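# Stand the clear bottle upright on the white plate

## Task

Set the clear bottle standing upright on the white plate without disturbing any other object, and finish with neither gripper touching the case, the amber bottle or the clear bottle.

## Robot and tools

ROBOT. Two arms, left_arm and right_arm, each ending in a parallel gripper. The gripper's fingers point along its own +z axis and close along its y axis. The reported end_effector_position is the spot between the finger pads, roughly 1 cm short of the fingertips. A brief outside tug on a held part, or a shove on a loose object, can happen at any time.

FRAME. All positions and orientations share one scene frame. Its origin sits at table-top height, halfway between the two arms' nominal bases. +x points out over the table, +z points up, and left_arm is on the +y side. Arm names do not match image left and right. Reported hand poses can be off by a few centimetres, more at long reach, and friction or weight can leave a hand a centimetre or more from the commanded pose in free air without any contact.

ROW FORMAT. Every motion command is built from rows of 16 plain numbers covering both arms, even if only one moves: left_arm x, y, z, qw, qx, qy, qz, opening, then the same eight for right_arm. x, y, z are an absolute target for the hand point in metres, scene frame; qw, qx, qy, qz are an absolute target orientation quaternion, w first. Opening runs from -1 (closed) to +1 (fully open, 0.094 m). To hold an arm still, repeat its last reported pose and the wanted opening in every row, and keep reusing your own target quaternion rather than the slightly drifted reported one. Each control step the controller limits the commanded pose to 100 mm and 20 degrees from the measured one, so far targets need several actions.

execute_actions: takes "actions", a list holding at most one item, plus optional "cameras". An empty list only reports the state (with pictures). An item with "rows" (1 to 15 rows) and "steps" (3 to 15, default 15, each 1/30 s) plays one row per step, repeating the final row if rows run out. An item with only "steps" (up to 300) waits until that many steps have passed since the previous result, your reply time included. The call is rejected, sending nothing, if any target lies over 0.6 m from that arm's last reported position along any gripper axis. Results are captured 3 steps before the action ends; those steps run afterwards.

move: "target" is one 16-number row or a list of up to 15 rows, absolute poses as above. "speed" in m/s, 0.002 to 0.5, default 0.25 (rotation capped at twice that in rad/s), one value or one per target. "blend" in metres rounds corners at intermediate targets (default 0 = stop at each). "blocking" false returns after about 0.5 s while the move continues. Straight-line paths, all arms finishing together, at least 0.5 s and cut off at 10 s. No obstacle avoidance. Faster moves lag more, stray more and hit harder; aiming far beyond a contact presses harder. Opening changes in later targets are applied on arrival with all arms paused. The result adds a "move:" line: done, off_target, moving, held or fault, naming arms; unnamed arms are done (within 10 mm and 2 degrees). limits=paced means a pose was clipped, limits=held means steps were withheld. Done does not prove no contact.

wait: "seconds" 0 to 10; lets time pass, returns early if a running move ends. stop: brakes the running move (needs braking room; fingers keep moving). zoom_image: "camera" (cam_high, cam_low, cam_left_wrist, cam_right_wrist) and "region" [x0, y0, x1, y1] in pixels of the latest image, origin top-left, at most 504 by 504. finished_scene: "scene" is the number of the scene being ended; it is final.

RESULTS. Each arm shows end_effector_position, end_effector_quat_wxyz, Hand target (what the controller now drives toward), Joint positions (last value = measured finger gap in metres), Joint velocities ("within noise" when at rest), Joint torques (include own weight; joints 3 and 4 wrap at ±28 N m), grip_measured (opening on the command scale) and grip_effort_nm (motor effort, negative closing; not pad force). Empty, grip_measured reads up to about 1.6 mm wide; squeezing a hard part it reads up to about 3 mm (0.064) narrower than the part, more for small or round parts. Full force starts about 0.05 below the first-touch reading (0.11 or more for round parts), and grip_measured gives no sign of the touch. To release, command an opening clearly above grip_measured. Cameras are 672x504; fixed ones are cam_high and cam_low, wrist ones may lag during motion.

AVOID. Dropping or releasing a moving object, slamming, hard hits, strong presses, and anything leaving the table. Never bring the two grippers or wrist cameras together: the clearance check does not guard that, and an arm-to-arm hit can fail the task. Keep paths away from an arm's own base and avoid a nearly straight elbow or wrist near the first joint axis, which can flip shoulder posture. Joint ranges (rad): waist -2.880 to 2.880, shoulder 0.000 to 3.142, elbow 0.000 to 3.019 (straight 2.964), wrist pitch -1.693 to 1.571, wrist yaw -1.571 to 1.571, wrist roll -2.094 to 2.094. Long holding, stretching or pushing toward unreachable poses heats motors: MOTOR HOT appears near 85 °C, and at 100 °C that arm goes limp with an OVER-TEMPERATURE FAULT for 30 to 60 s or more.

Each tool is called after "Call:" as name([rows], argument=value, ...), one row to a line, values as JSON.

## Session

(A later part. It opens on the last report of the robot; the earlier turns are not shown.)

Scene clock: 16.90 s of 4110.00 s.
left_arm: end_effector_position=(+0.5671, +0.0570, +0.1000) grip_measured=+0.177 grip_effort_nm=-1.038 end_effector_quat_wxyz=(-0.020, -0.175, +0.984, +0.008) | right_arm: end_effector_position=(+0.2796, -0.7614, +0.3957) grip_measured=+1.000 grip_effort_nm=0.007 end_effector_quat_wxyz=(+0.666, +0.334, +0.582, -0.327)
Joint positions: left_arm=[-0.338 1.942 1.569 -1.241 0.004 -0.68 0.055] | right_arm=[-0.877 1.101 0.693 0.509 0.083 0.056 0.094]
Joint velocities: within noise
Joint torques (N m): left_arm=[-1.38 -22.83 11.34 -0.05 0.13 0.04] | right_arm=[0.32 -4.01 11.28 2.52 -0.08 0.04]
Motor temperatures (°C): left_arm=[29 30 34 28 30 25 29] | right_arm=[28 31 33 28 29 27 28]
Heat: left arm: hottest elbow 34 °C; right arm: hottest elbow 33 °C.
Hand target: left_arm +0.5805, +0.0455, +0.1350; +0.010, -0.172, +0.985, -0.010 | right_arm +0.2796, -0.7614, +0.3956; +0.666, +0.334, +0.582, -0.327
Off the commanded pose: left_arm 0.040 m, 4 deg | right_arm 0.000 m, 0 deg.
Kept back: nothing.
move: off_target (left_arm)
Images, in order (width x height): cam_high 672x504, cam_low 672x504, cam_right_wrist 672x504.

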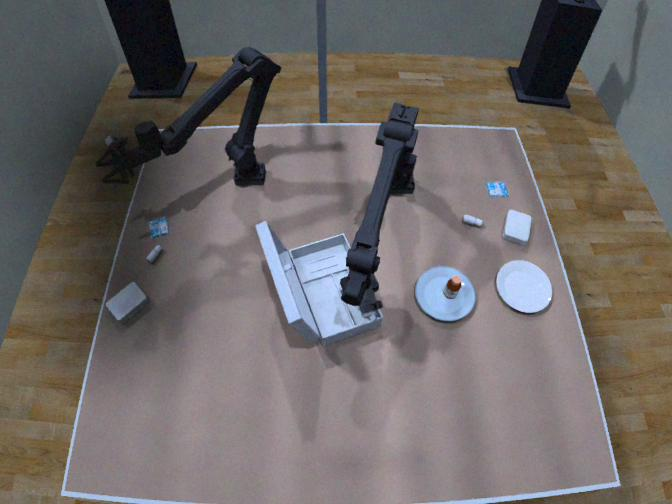

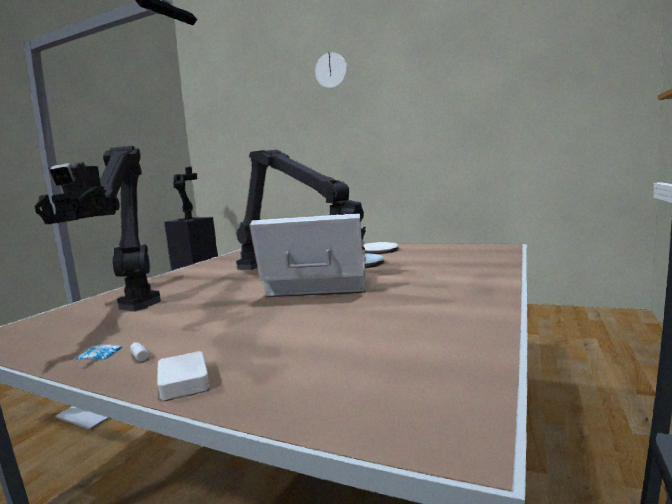

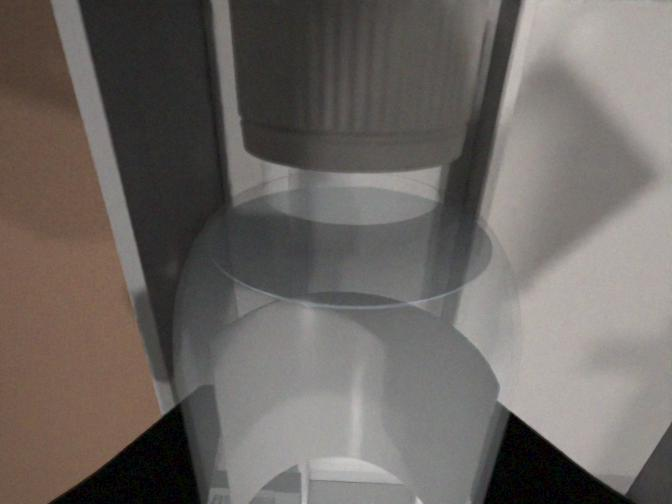

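Call:
move([
  [0.57,0.06,0.27,0.01,-0.172,0.985,-0.01,-0.15,0.2796,-0.7614,0.3957,0.666,0.334,0.582,-0.327,1],
  [0.5,0.45,0.29,0.667,-0.236,0.667,0.236,-0.15,0.2796,-0.7614,0.3957,0.666,0.334,0.582,-0.327,1],
  [0.545,0.66,0.19,0.667,-0.236,0.667,0.236,-0.15,0.2796,-0.7614,0.3957,0.666,0.334,0.582,-0.327,1],
], speed=0.4, blend=0.03)

Call:
zoom_image(camera="cam_high", region=[430, 170, 600, 340])

Call:
zoom_image(camera="cam_low", region=[320, 170, 450, 280])

Scene clock: 20.53 s of 4110.00 s.
left_arm: end_effector_position=(+0.5266, +0.6488, +0.1404) grip_measured=+0.177 grip_effort_nm=-1.038 end_effector_quat_wxyz=(+0.626, -0.254, +0.703, +0.222) | right_arm: end_effector_position=(+0.2796, -0.7614, +0.3957) grip_measured=+1.000 grip_effort_nm=0.012 end_effector_quat_wxyz=(+0.666, +0.334, +0.582, -0.327)
Joint positions: left_arm=[0.68 1.878 0.847 0.914 0.001 -0.006 0.055] | right_arm=[-0.877 1.101 0.693 0.509 0.083 0.056 0.094]
Joint velocities: within noise
Joint torques (N m): left_arm=[-0.91 -18.84 9.73 3.9 0.13 0.16] | right_arm=[0.38 -4.01 11.28 2.55 -0.08 0.04]
Motor temperatures (°C): left_arm=[29 31 34 28 30 25 29] | right_arm=[28 31 33 28 29 27 28]
Heat: left arm: hottest elbow 34 °C; right arm: hottest elbow 33 °C.
Hand target: left_arm +0.5423, +0.6576, +0.1904; +0.667, -0.236, +0.667, +0.236 | right_arm +0.2796, -0.7614, +0.3956; +0.666, +0.334, +0.582, -0.327
Off the commanded pose: left_arm 0.054 m, 7 deg | right_arm 0.000 m, 0 deg.
Kept back: nothing.
move: off_target (left_arm); limits=paced
camera_calibration:
cam_left_wrist: T_world_to_cam=[[0.64707, -0.762289, 0.0146673, 0.15419], [-0.376752, -0.336413, -0.863067, 0.57914], [0.662841, 0.552939, -0.504877, -0.550889], [0, 0, 0, 1]] pos_world=[0.483573, 0.616976, 0.219444]

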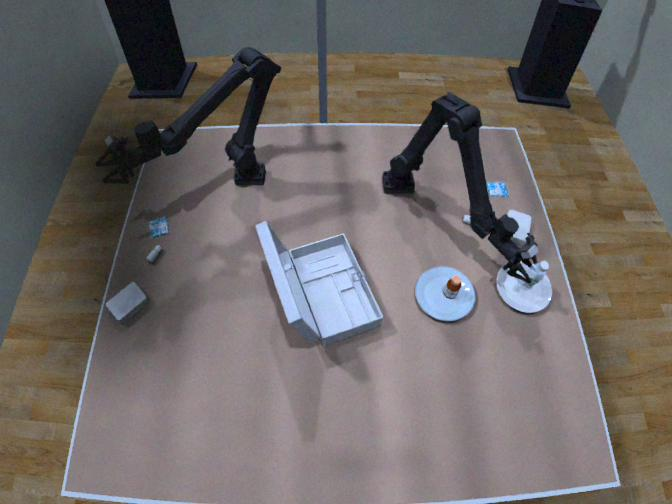

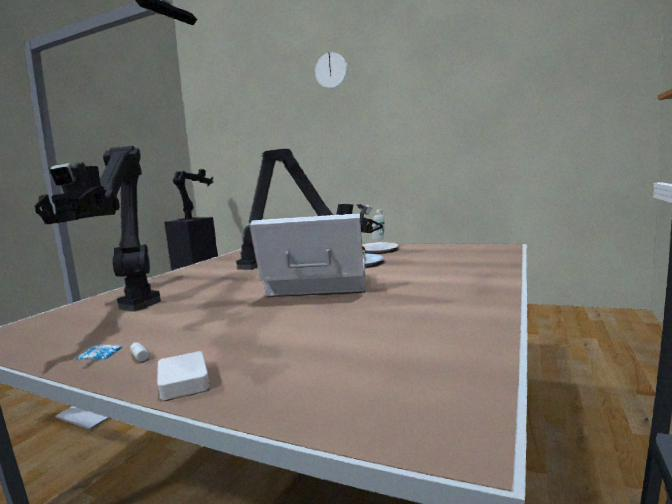

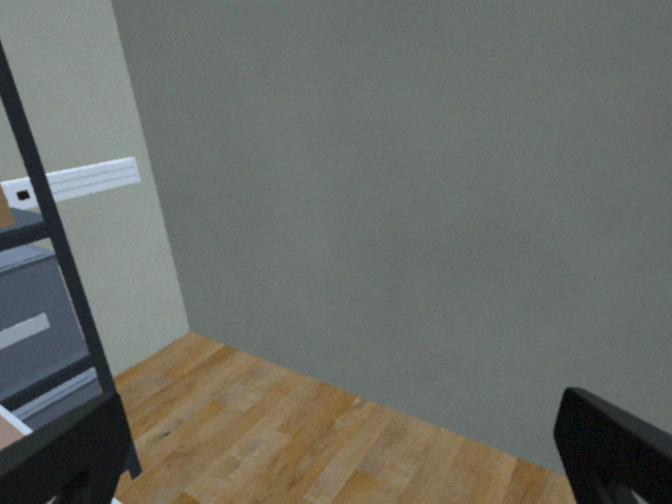

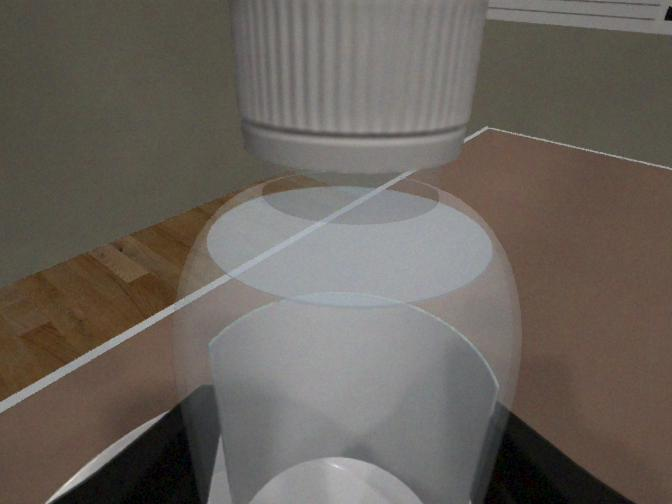

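Scaled by 2.965 from the camera's 672x504 image, which has a finer 960x720 frame.

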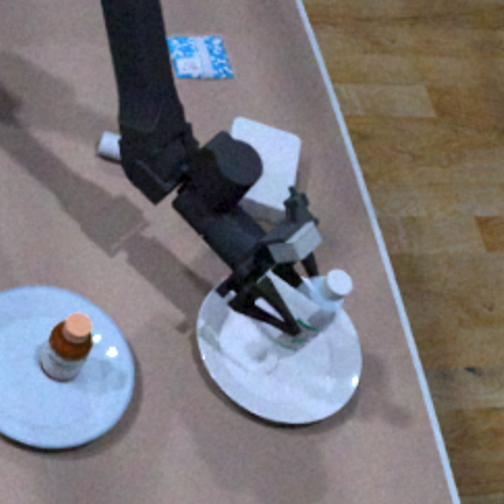

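Scaled by 3.877 from the camera's 672x504 image, which has a finer 960x720 frame.

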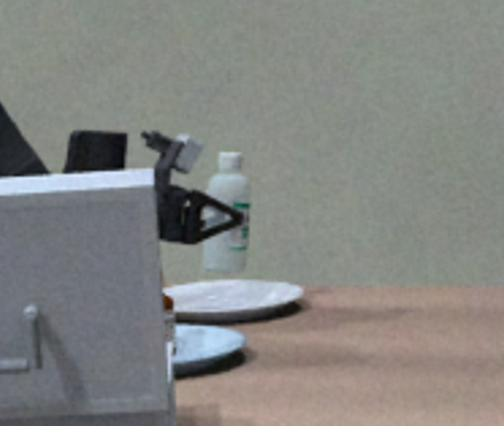

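Call:
move(target=[0.569,0.679,0.148,0.692,-0.227,0.640,0.245,-0.15,0.2796,-0.7614,0.3957,0.666,0.334,0.582,-0.327,1], speed=0.15)

Call:
zoom_image(camera="cam_high", region=[470, 220, 580, 330])

Call:
zoom_image(camera="cam_low", region=[340, 190, 420, 270])

Scene clock: 21.80 s of 4110.00 s.
left_arm: end_effector_position=(+0.5493, +0.6674, +0.0937) grip_measured=+0.177 grip_effort_nm=-1.028 end_effector_quat_wxyz=(+0.651, -0.246, +0.681, +0.231) | right_arm: end_effector_position=(+0.2796, -0.7614, +0.3957) grip_measured=+1.000 grip_effort_nm=0.012 end_effector_quat_wxyz=(+0.666, +0.334, +0.582, -0.327)
Joint positions: left_arm=[0.68 2.084 0.941 1.095 0.001 -0.006 0.055] | right_arm=[-0.877 1.101 0.693 0.509 0.083 0.056 0.094]
Joint velocities: within noise
Joint torques (N m): left_arm=[-0.97 -21.25 8.87 3.89 0.03 0.14] | right_arm=[0.38 -4.01 11.3 2.55 -0.09 0.04]
Motor temperatures (°C): left_arm=[29 31 34 29 30 25 29] | right_arm=[28 31 33 28 29 27 28]
Heat: left arm: hottest elbow 34 °C; right arm: hottest elbow 33 °C.
Hand target: left_arm +0.5660, +0.6764, +0.1482; +0.692, -0.227, +0.640, +0.245 | right_arm +0.2796, -0.7614, +0.3956; +0.666, +0.334, +0.582, -0.327
Off the commanded pose: left_arm 0.059 m, 7 deg | right_arm 0.000 m, 0 deg.
Kept back: nothing.
move: off_target (left_arm)
camera_calibration:
cam_left_wrist: T_world_to_cam=[[0.64625, -0.762964, 0.0157414, 0.155207], [-0.329292, -0.297409, -0.896167, 0.504675], [0.688424, 0.573964, -0.443438, -0.63366], [0, 0, 0, 1]] pos_world=[0.50211, 0.63221, 0.16884]

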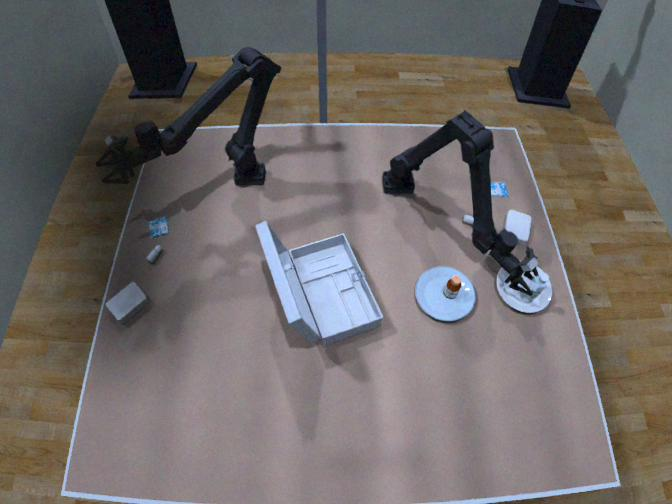

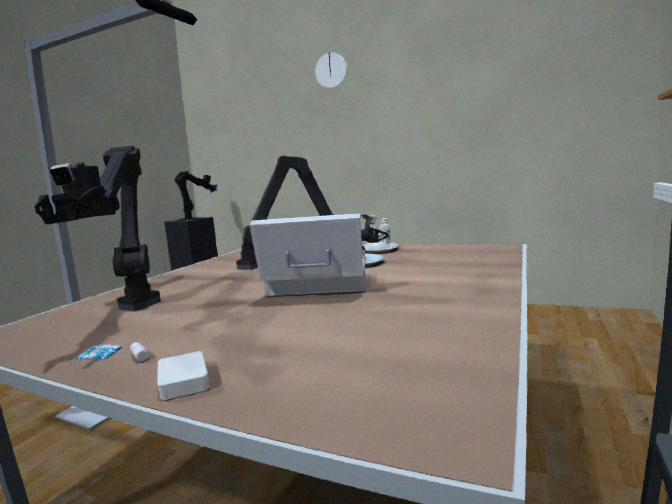

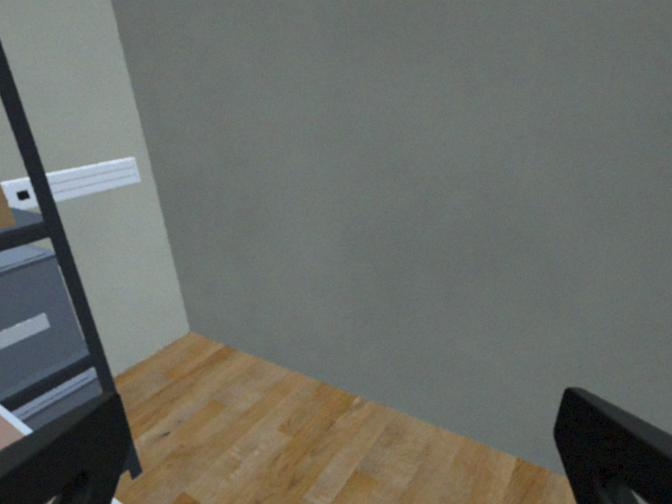

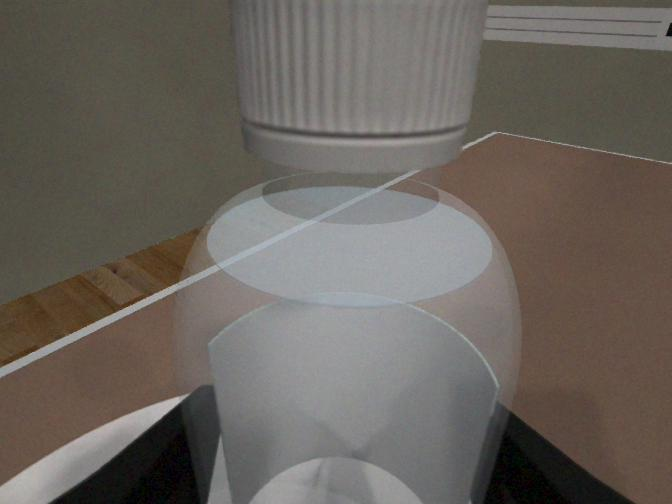

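Scaled by 4.582 from the camera's 672x504 image, which has a finer 960x720 frame.

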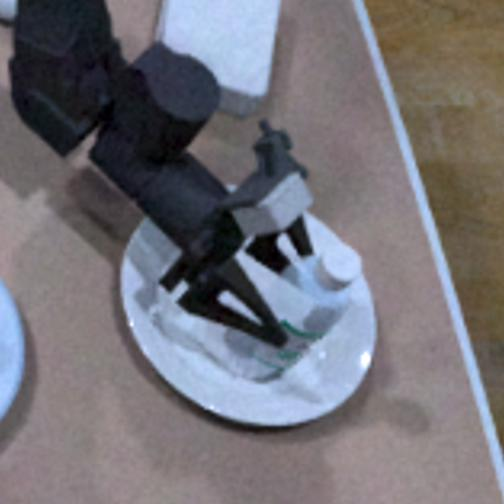

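Scaled by 6.300 from the camera's 672x504 image, which has a finer 960x720 frame.

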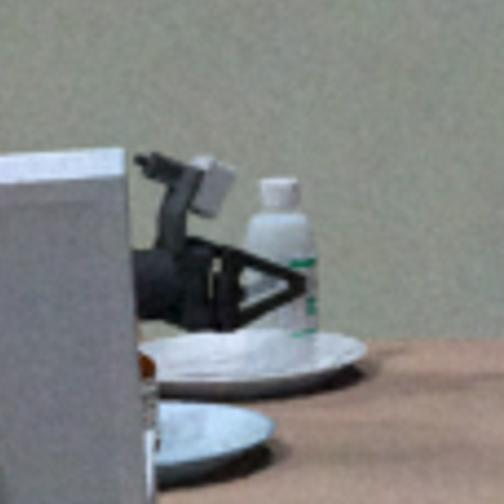

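Call:
move([
  [0.546,0.673,0.14,0.692,-0.227,0.640,0.245,-0.15,0.2796,-0.7614,0.3957,0.666,0.334,0.582,-0.327,1],
  [0.546,0.673,0.122,0.692,-0.227,0.640,0.245,-0.15,0.2796,-0.7614,0.3957,0.666,0.334,0.582,-0.327,1],
], speed=0.06)

Call:
zoom_image(camera="cam_high", region=[470, 220, 580, 330])

Call:
zoom_image(camera="cam_low", region=[340, 190, 420, 270])

Scene clock: 23.20 s of 4110.00 s.
left_arm: end_effector_position=(+0.5472, +0.6631, +0.0948) grip_measured=+0.177 grip_effort_nm=-1.033 end_effector_quat_wxyz=(+0.671, -0.234, +0.664, +0.232) | right_arm: end_effector_position=(+0.2796, -0.7614, +0.3957) grip_measured=+1.000 grip_effort_nm=0.012 end_effector_quat_wxyz=(+0.666, +0.334, +0.582, -0.327)
Joint positions: left_arm=[0.681 2.111 0.932 1.186 0.017 -0.006 0.055] | right_arm=[-0.877 1.101 0.693 0.509 0.083 0.056 0.094]
Joint velocities: within noise
Joint torques (N m): left_arm=[0.44 -19.84 5.5 3.93 0.17 0.13] | right_arm=[0.38 -3.96 11.29 2.52 -0.08 0.04]
Motor temperatures (°C): left_arm=[29 31 34 29 30 25 29] | right_arm=[28 31 33 28 29 27 28]
Heat: left arm: hottest elbow 34 °C; right arm: hottest elbow 33 °C.
Hand target: left_arm +0.5457, +0.6725, +0.1218; +0.692, -0.227, +0.640, +0.245 | right_arm +0.2796, -0.7614, +0.3956; +0.666, +0.334, +0.582, -0.327
Off the commanded pose: left_arm 0.029 m, 4 deg | right_arm 0.000 m, 0 deg.
Kept back: nothing.
move: off_target (left_arm)
camera_calibration:
cam_left_wrist: T_world_to_cam=[[0.633846, -0.773285, 0.0164065, 0.166769], [-0.295127, -0.261408, -0.919003, 0.463226], [0.71494, 0.577664, -0.39391, -0.650908], [0, 0, 0, 1]] pos_world=[0.496365, 0.626057, 0.16657]

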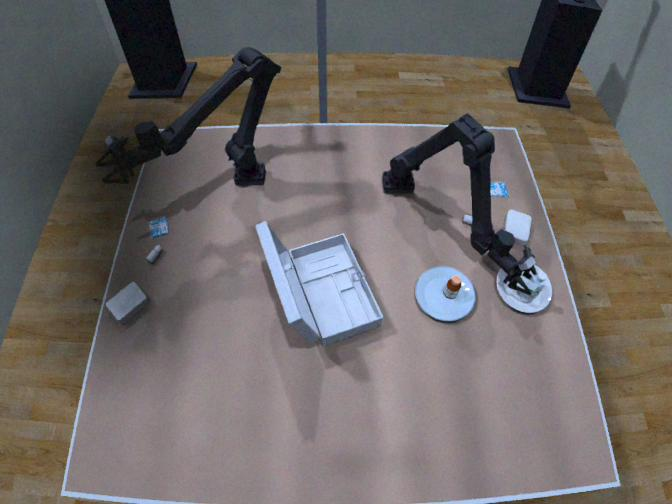

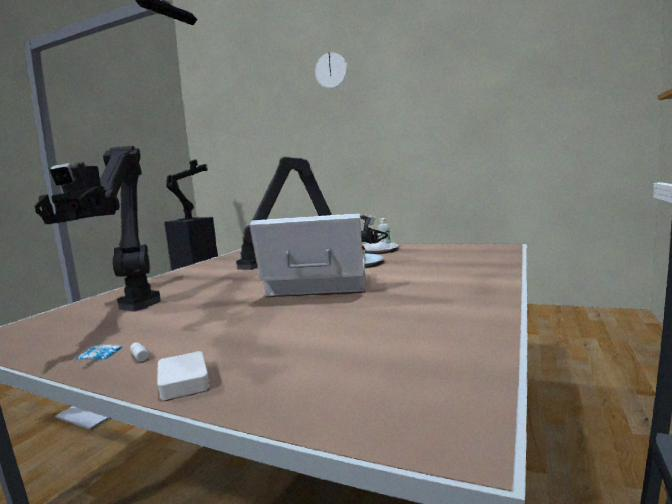

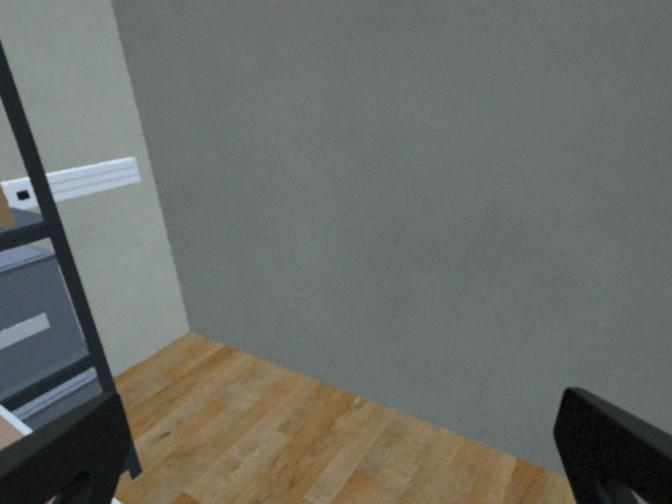

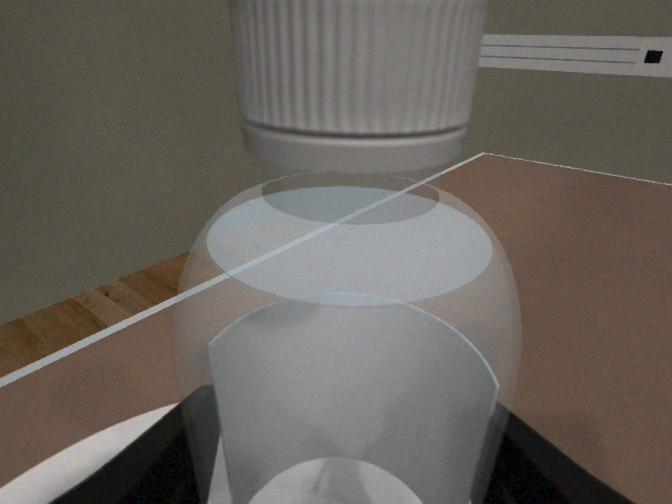

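Scaled by 4.582 from the camera's 672x504 image, which has a finer 960x720 frame.

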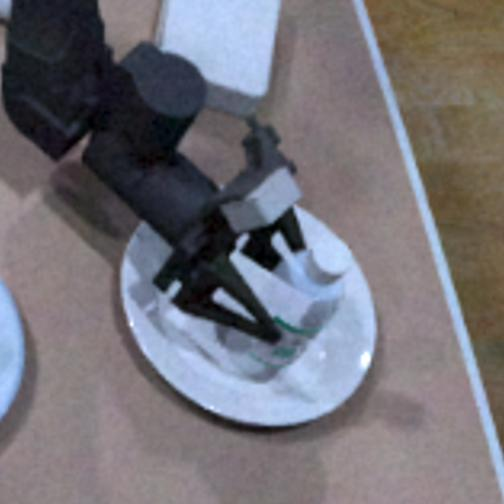

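Scaled by 6.300 from the camera's 672x504 image, which has a finer 960x720 frame.

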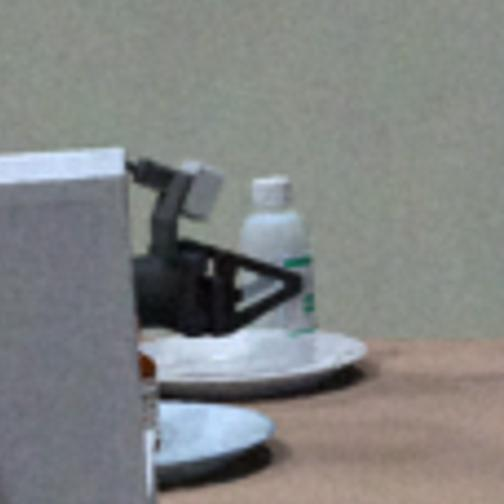

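Call:
move([
  [0.555,0.673,0.17,0.692,-0.227,0.640,0.245,-0.15,0.2796,-0.7614,0.3957,0.666,0.334,0.582,-0.327,1],
  [0.542,0.668,0.165,0.692,-0.227,0.640,0.245,-0.15,0.2796,-0.7614,0.3957,0.666,0.334,0.582,-0.327,1],
  [0.542,0.668,0.139,0.692,-0.227,0.640,0.245,-0.15,0.2796,-0.7614,0.3957,0.666,0.334,0.582,-0.327,1],
], speed=0.1)

Call:
zoom_image(camera="cam_high", region=[470, 220, 580, 330])

Call:
zoom_image(camera="cam_low", region=[340, 190, 420, 270])

Scene clock: 24.87 s of 4110.00 s.
left_arm: end_effector_position=(+0.5424, +0.6596, +0.1086) grip_measured=+0.177 grip_effort_nm=-1.033 end_effector_quat_wxyz=(+0.669, -0.236, +0.666, +0.232) | right_arm: end_effector_position=(+0.2796, -0.7614, +0.3957) grip_measured=+1.000 grip_effort_nm=0.007 end_effector_quat_wxyz=(+0.666, +0.334, +0.582, -0.327)
Joint positions: left_arm=[0.681 2.064 0.908 1.159 0.015 -0.006 0.055] | right_arm=[-0.877 1.101 0.693 0.509 0.083 0.056 0.094]
Joint velocities: within noise
Joint torques (N m): left_arm=[0.21 -20.13 5.61 3.95 0.15 0.13] | right_arm=[0.38 -4.01 11.29 2.54 -0.08 0.04]
Motor temperatures (°C): left_arm=[29 31 34 29 30 25 29] | right_arm=[28 31 34 28 29 27 28]
Heat: left arm: hottest elbow 34 °C; right arm: hottest elbow 34 °C.
Hand target: left_arm +0.5417, +0.6676, +0.1388; +0.692, -0.227, +0.640, +0.245 | right_arm +0.2796, -0.7614, +0.3956; +0.666, +0.334, +0.582, -0.327
Off the commanded pose: left_arm 0.032 m, 4 deg | right_arm 0.000 m, 0 deg.
Kept back: nothing.
move: off_target (left_arm)
camera_calibration:
cam_left_wrist: T_world_to_cam=[[0.635672, -0.771785, 0.0164239, 0.164939], [-0.297762, -0.264767, -0.917189, 0.477017], [0.712221, 0.578141, -0.398113, -0.638382], [0, 0, 0, 1]] pos_world=[0.49186, 0.62267, 0.180657]

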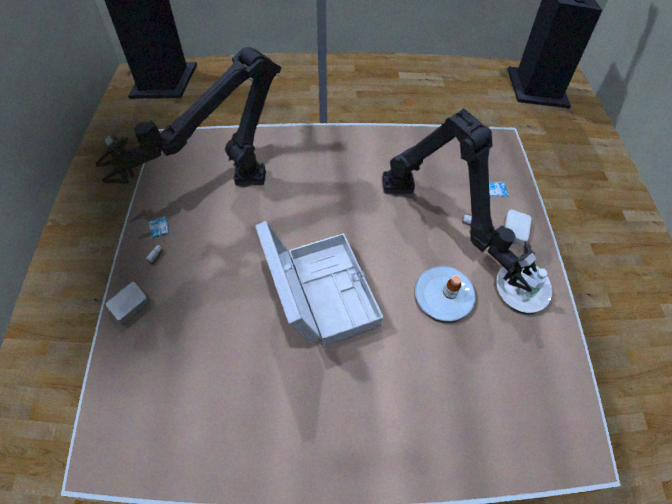

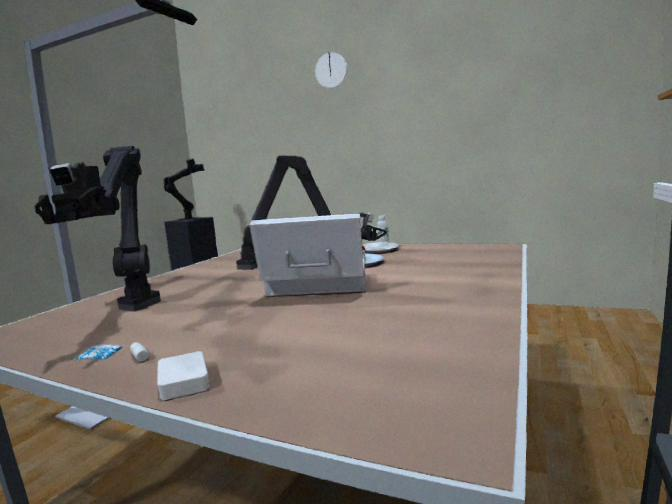

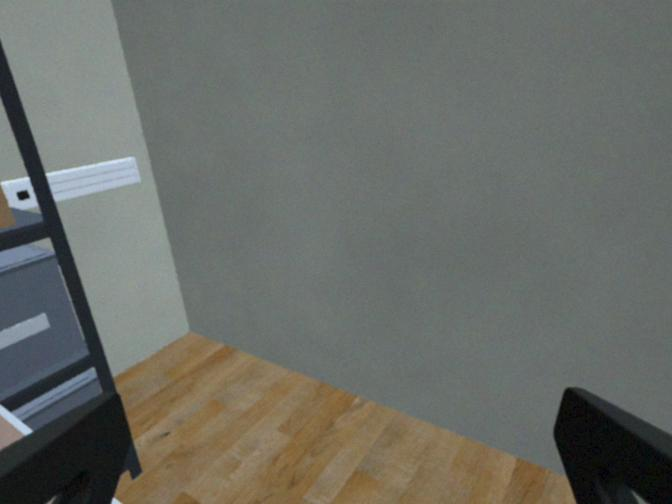

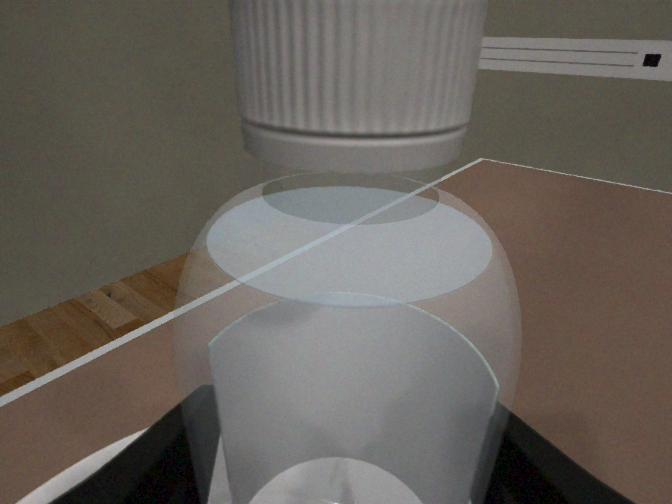

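Scaled by 4.582 from the camera's 672x504 image, which has a finer 960x720 frame.

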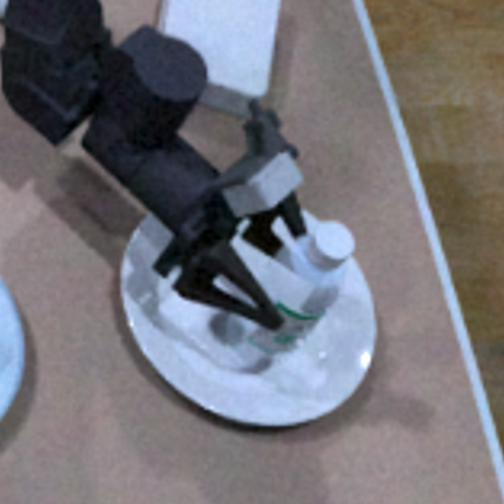

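Scaled by 6.300 from the camera's 672x504 image, which has a finer 960x720 frame.

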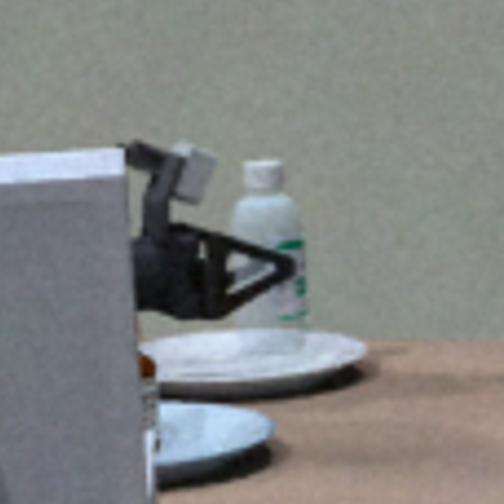

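Call:
move([
  [0.542,0.668,0.142,0.661,-0.238,0.672,0.234,-0.15,0.2796,-0.7614,0.3957,0.666,0.334,0.582,-0.327,1],
  [0.542,0.668,0.118,0.661,-0.238,0.672,0.234,-0.15,0.2796,-0.7614,0.3957,0.666,0.334,0.582,-0.327,1],
], speed=0.06, cameras=["cam_high","cam_low"])

Call:
zoom_image(camera="cam_high", region=[470, 220, 580, 330])

Call:
zoom_image(camera="cam_low", region=[340, 190, 420, 270])

Scene clock: 26.70 s of 4110.00 s.
left_arm: end_effector_position=(+0.5418, +0.6590, +0.0908) grip_measured=+0.177 grip_effort_nm=-1.028 end_effector_quat_wxyz=(+0.639, -0.246, +0.695, +0.221) | right_arm: end_effector_position=(+0.2796, -0.7614, +0.3957) grip_measured=+1.000 grip_effort_nm=0.007 end_effector_quat_wxyz=(+0.666, +0.334, +0.582, -0.327)
Joint positions: left_arm=[0.681 2.053 0.907 1.061 0.016 -0.006 0.055] | right_arm=[-0.877 1.101 0.693 0.509 0.083 0.056 0.094]
Joint velocities: within noise
Joint torques (N m): left_arm=[0.26 -19.66 5.61 3.95 0.16 0.16] | right_arm=[0.32 -4.07 11.28 2.54 -0.08 0.03]
Motor temperatures (°C): left_arm=[29 32 34 29 30 25 30] | right_arm=[28 31 34 28 29 27 28]
Heat: left arm: hottest elbow 34 °C; right arm: hottest elbow 34 °C.
Hand target: left_arm +0.5416, +0.6676, +0.1177; +0.661, -0.238, +0.672, +0.234 | right_arm +0.2796, -0.7614, +0.3956; +0.666, +0.334, +0.582, -0.327
Off the commanded pose: left_arm 0.029 m, 4 deg | right_arm 0.000 m, 0 deg.
Kept back: nothing.
move: off_target (left_arm)
Images, in order (width x height): cam_high 672x504, cam_low 672x504.

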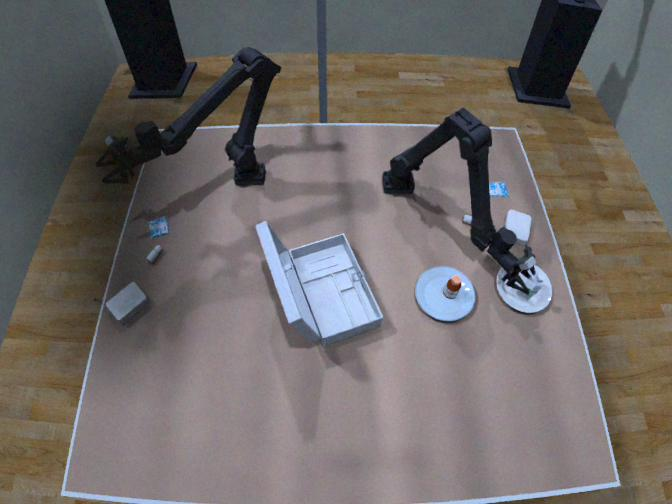

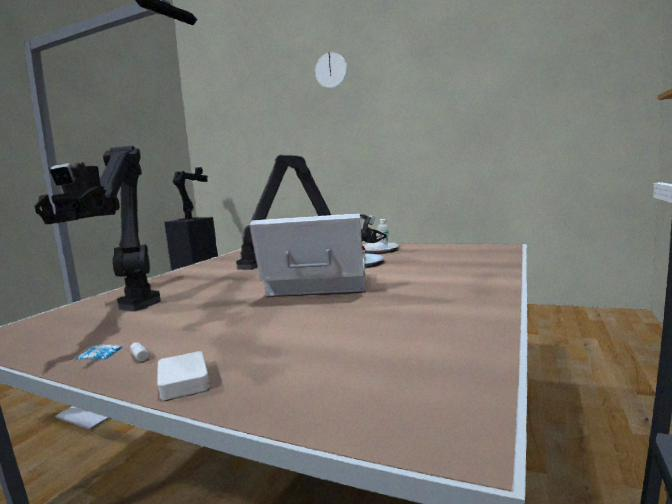

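Scaled by 4.582 from the camera's 672x504 image, which has a finer 960x720 frame.

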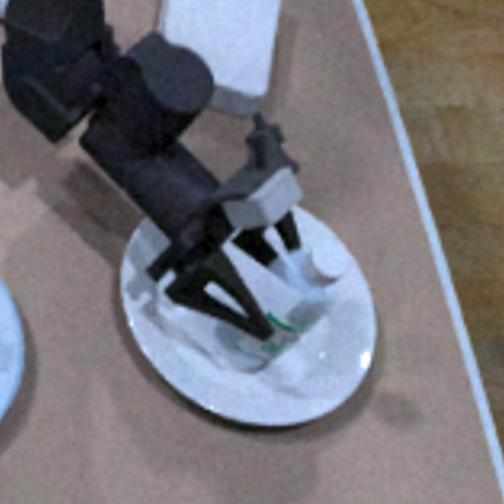

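Scaled by 6.300 from the camera's 672x504 image, which has a finer 960x720 frame.

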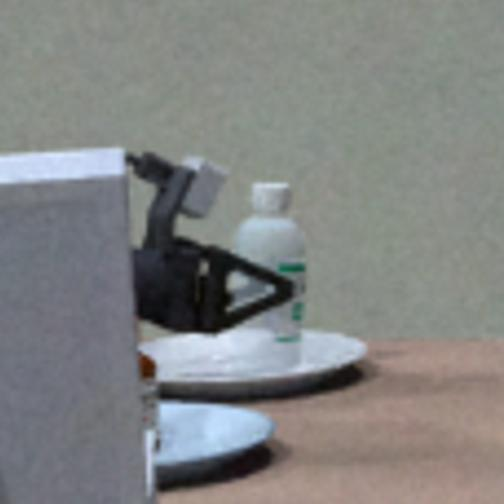

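Call:
move(target=[0.542,0.668,0.1,0.661,-0.238,0.672,0.234,-0.15,0.2796,-0.7614,0.3957,0.666,0.334,0.582,-0.327,1], speed=0.06, cameras=["cam_high","cam_low","cam_right_wrist"])

Call:
zoom_image(camera="cam_low", region=[340, 190, 420, 270])

Scene clock: 27.63 s of 4110.00 s.
left_arm: end_effector_position=(+0.5413, +0.6585, +0.0886) grip_measured=+0.177 grip_effort_nm=-1.038 end_effector_quat_wxyz=(+0.649, -0.242, +0.685, +0.225) | right_arm: end_effector_position=(+0.2796, -0.7614, +0.3957) grip_measured=+1.000 grip_effort_nm=0.012 end_effector_quat_wxyz=(+0.666, +0.334, +0.582, -0.327)
Joint positions: left_arm=[0.681 2.078 0.907 1.115 0.016 -0.006 0.055] | right_arm=[-0.877 1.101 0.693 0.509 0.083 0.056 0.094]
Joint velocities: within noise
Joint torques (N m): left_arm=[0.38 -17.67 5.94 3.33 0.16 0.16] | right_arm=[0.38 -4.07 11.28 2.54 -0.09 0.04]
Motor temperatures (°C): left_arm=[29 31 34 29 30 25 30] | right_arm=[28 31 34 28 29 27 28]
Heat: left arm: hottest elbow 34 °C; right arm: hottest elbow 34 °C.
Hand target: left_arm +0.5417, +0.6677, +0.1000; +0.661, -0.238, +0.672, +0.234 | right_arm +0.2796, -0.7614, +0.3956; +0.666, +0.334, +0.582, -0.327
Off the commanded pose: left_arm 0.015 m, 2 deg | right_arm 0.000 m, 0 deg.
Kept back: nothing.
move: off_target (left_arm)
Images, in order (width x height): cam_high 672x504, cam_low 672x504, cam_right_wrist 672x504.

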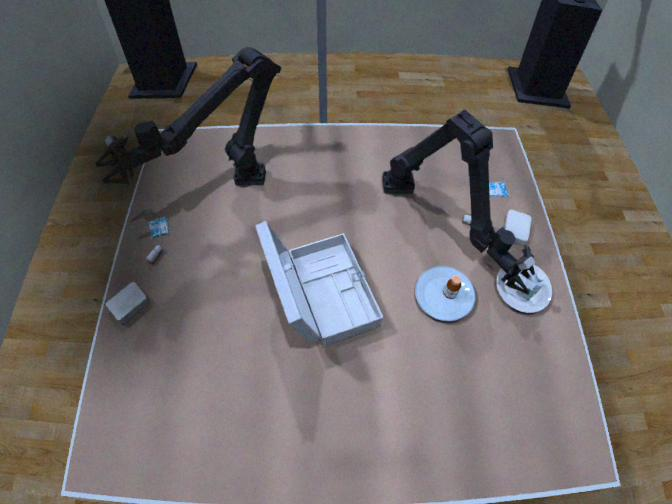

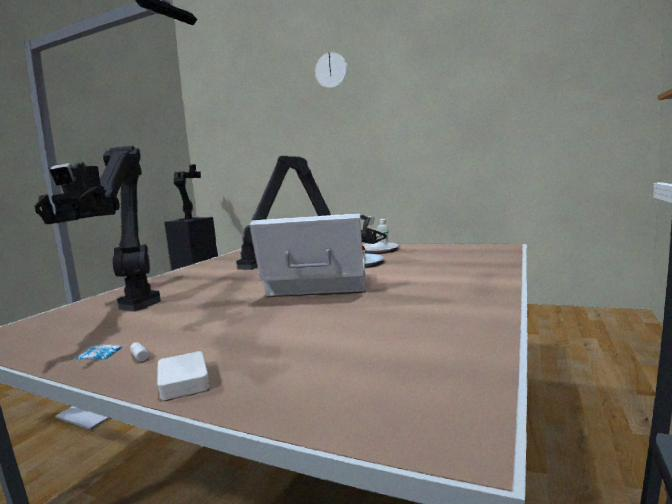

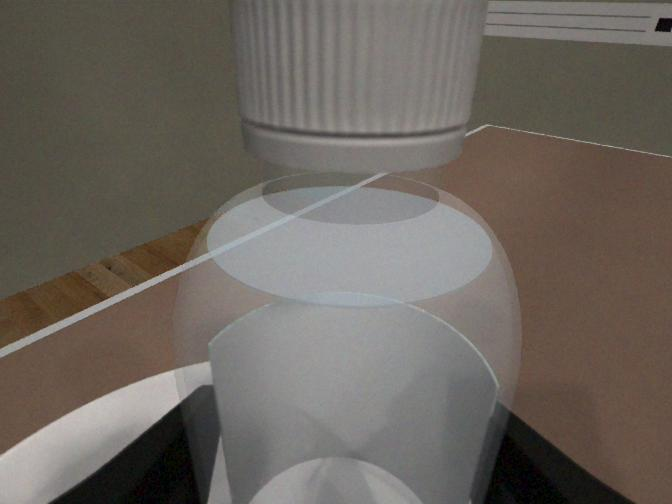

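Scaled by 6.300 from the camera's 672x504 image, which has a finer 960x720 frame.

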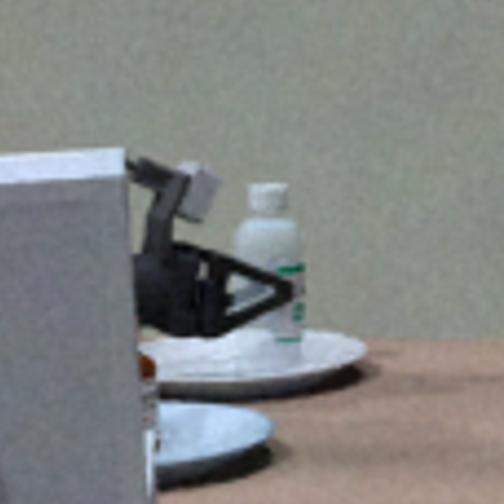

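Call:
move([
  [0.542,0.668,0.112,0.655,-0.24,0.678,0.232,-0.15,0.2796,-0.7614,0.3957,0.666,0.334,0.582,-0.327,1],
  [0.542,0.668,0.112,0.655,-0.24,0.678,0.232,0.3,0.2796,-0.7614,0.3957,0.666,0.334,0.582,-0.327,1],
  [0.542,0.668,0.112,0.655,-0.24,0.678,0.232,0.75,0.2796,-0.7614,0.3957,0.666,0.334,0.582,-0.327,1],
  [0.43,0.577,0.15,0.655,-0.24,0.678,0.232,0.75,0.2796,-0.7614,0.3957,0.666,0.334,0.582,-0.327,1],
], speed=0.1, cameras=["cam_high","cam_low","cam_right_wrist"])

Scene clock: 32.10 s of 4110.00 s.
left_arm: end_effector_position=(+0.4341, +0.5718, +0.1398) grip_measured=+0.747 grip_effort_nm=0.149 end_effector_quat_wxyz=(+0.647, -0.243, +0.688, +0.223) | right_arm: end_effector_position=(+0.2796, -0.7614, +0.3957) grip_measured=+1.000 grip_effort_nm=0.007 end_effector_quat_wxyz=(+0.666, +0.334, +0.582, -0.327)
Joint positions: left_arm=[0.685 1.744 0.498 1.182 0.023 -0.006 0.082] | right_arm=[-0.877 1.101 0.693 0.509 0.083 0.056 0.094]
Joint velocities: within noise
Joint torques (N m): left_arm=[0.5 -13.16 3.99 3.03 0.18 0.17] | right_arm=[0.32 -4.01 11.29 2.55 -0.08 0.04]
Motor temperatures (°C): left_arm=[29 32 34 29 30 25 29] | right_arm=[28 31 35 28 28 27 28]
Heat: left arm: hottest elbow 34 °C; right arm: hottest elbow 35 °C.
Hand target: left_arm +0.4299, +0.5770, +0.1499; +0.655, -0.240, +0.678, +0.232 | right_arm +0.2796, -0.7614, +0.3956; +0.666, +0.334, +0.582, -0.327
Off the commanded pose: left_arm 0.012 m, 2 deg | right_arm 0.000 m, 0 deg.
Kept back: nothing.
move: off_target (left_arm); target 2's new opening was sent with left_arm's hand 0.025 m and 2 deg from that target; target 3's new opening was sent with left_arm's hand 0.019 m and 2 deg from that target
Images, in order (width x height): cam_high 672x504, cam_low 672x504, cam_right_wrist 672x504.

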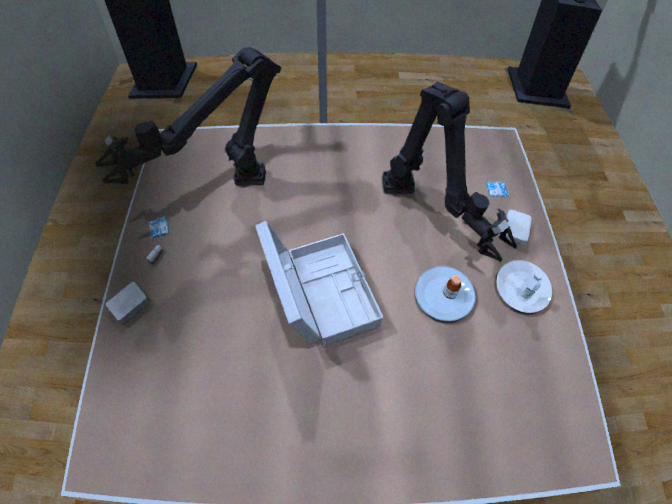

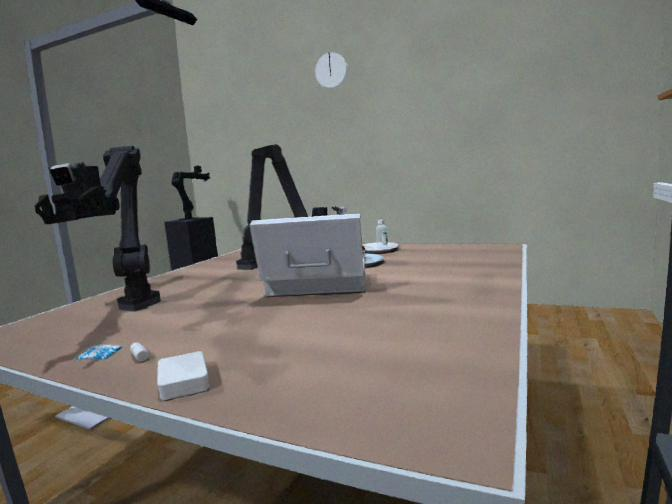

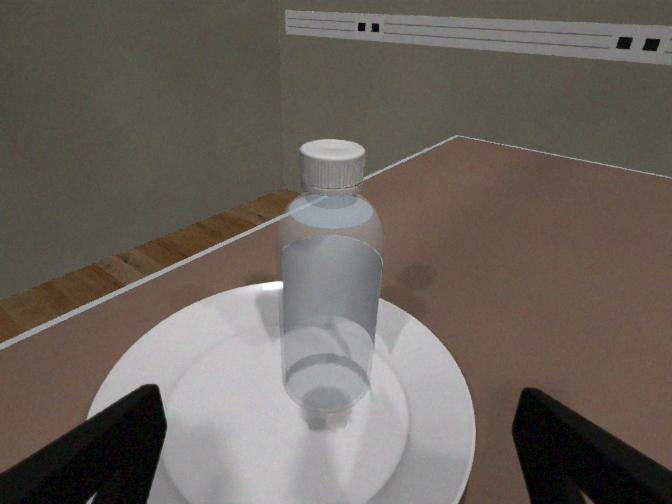

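Standing well.

Call:
finished_scene(scene=1)

The scene is finished: the task was done.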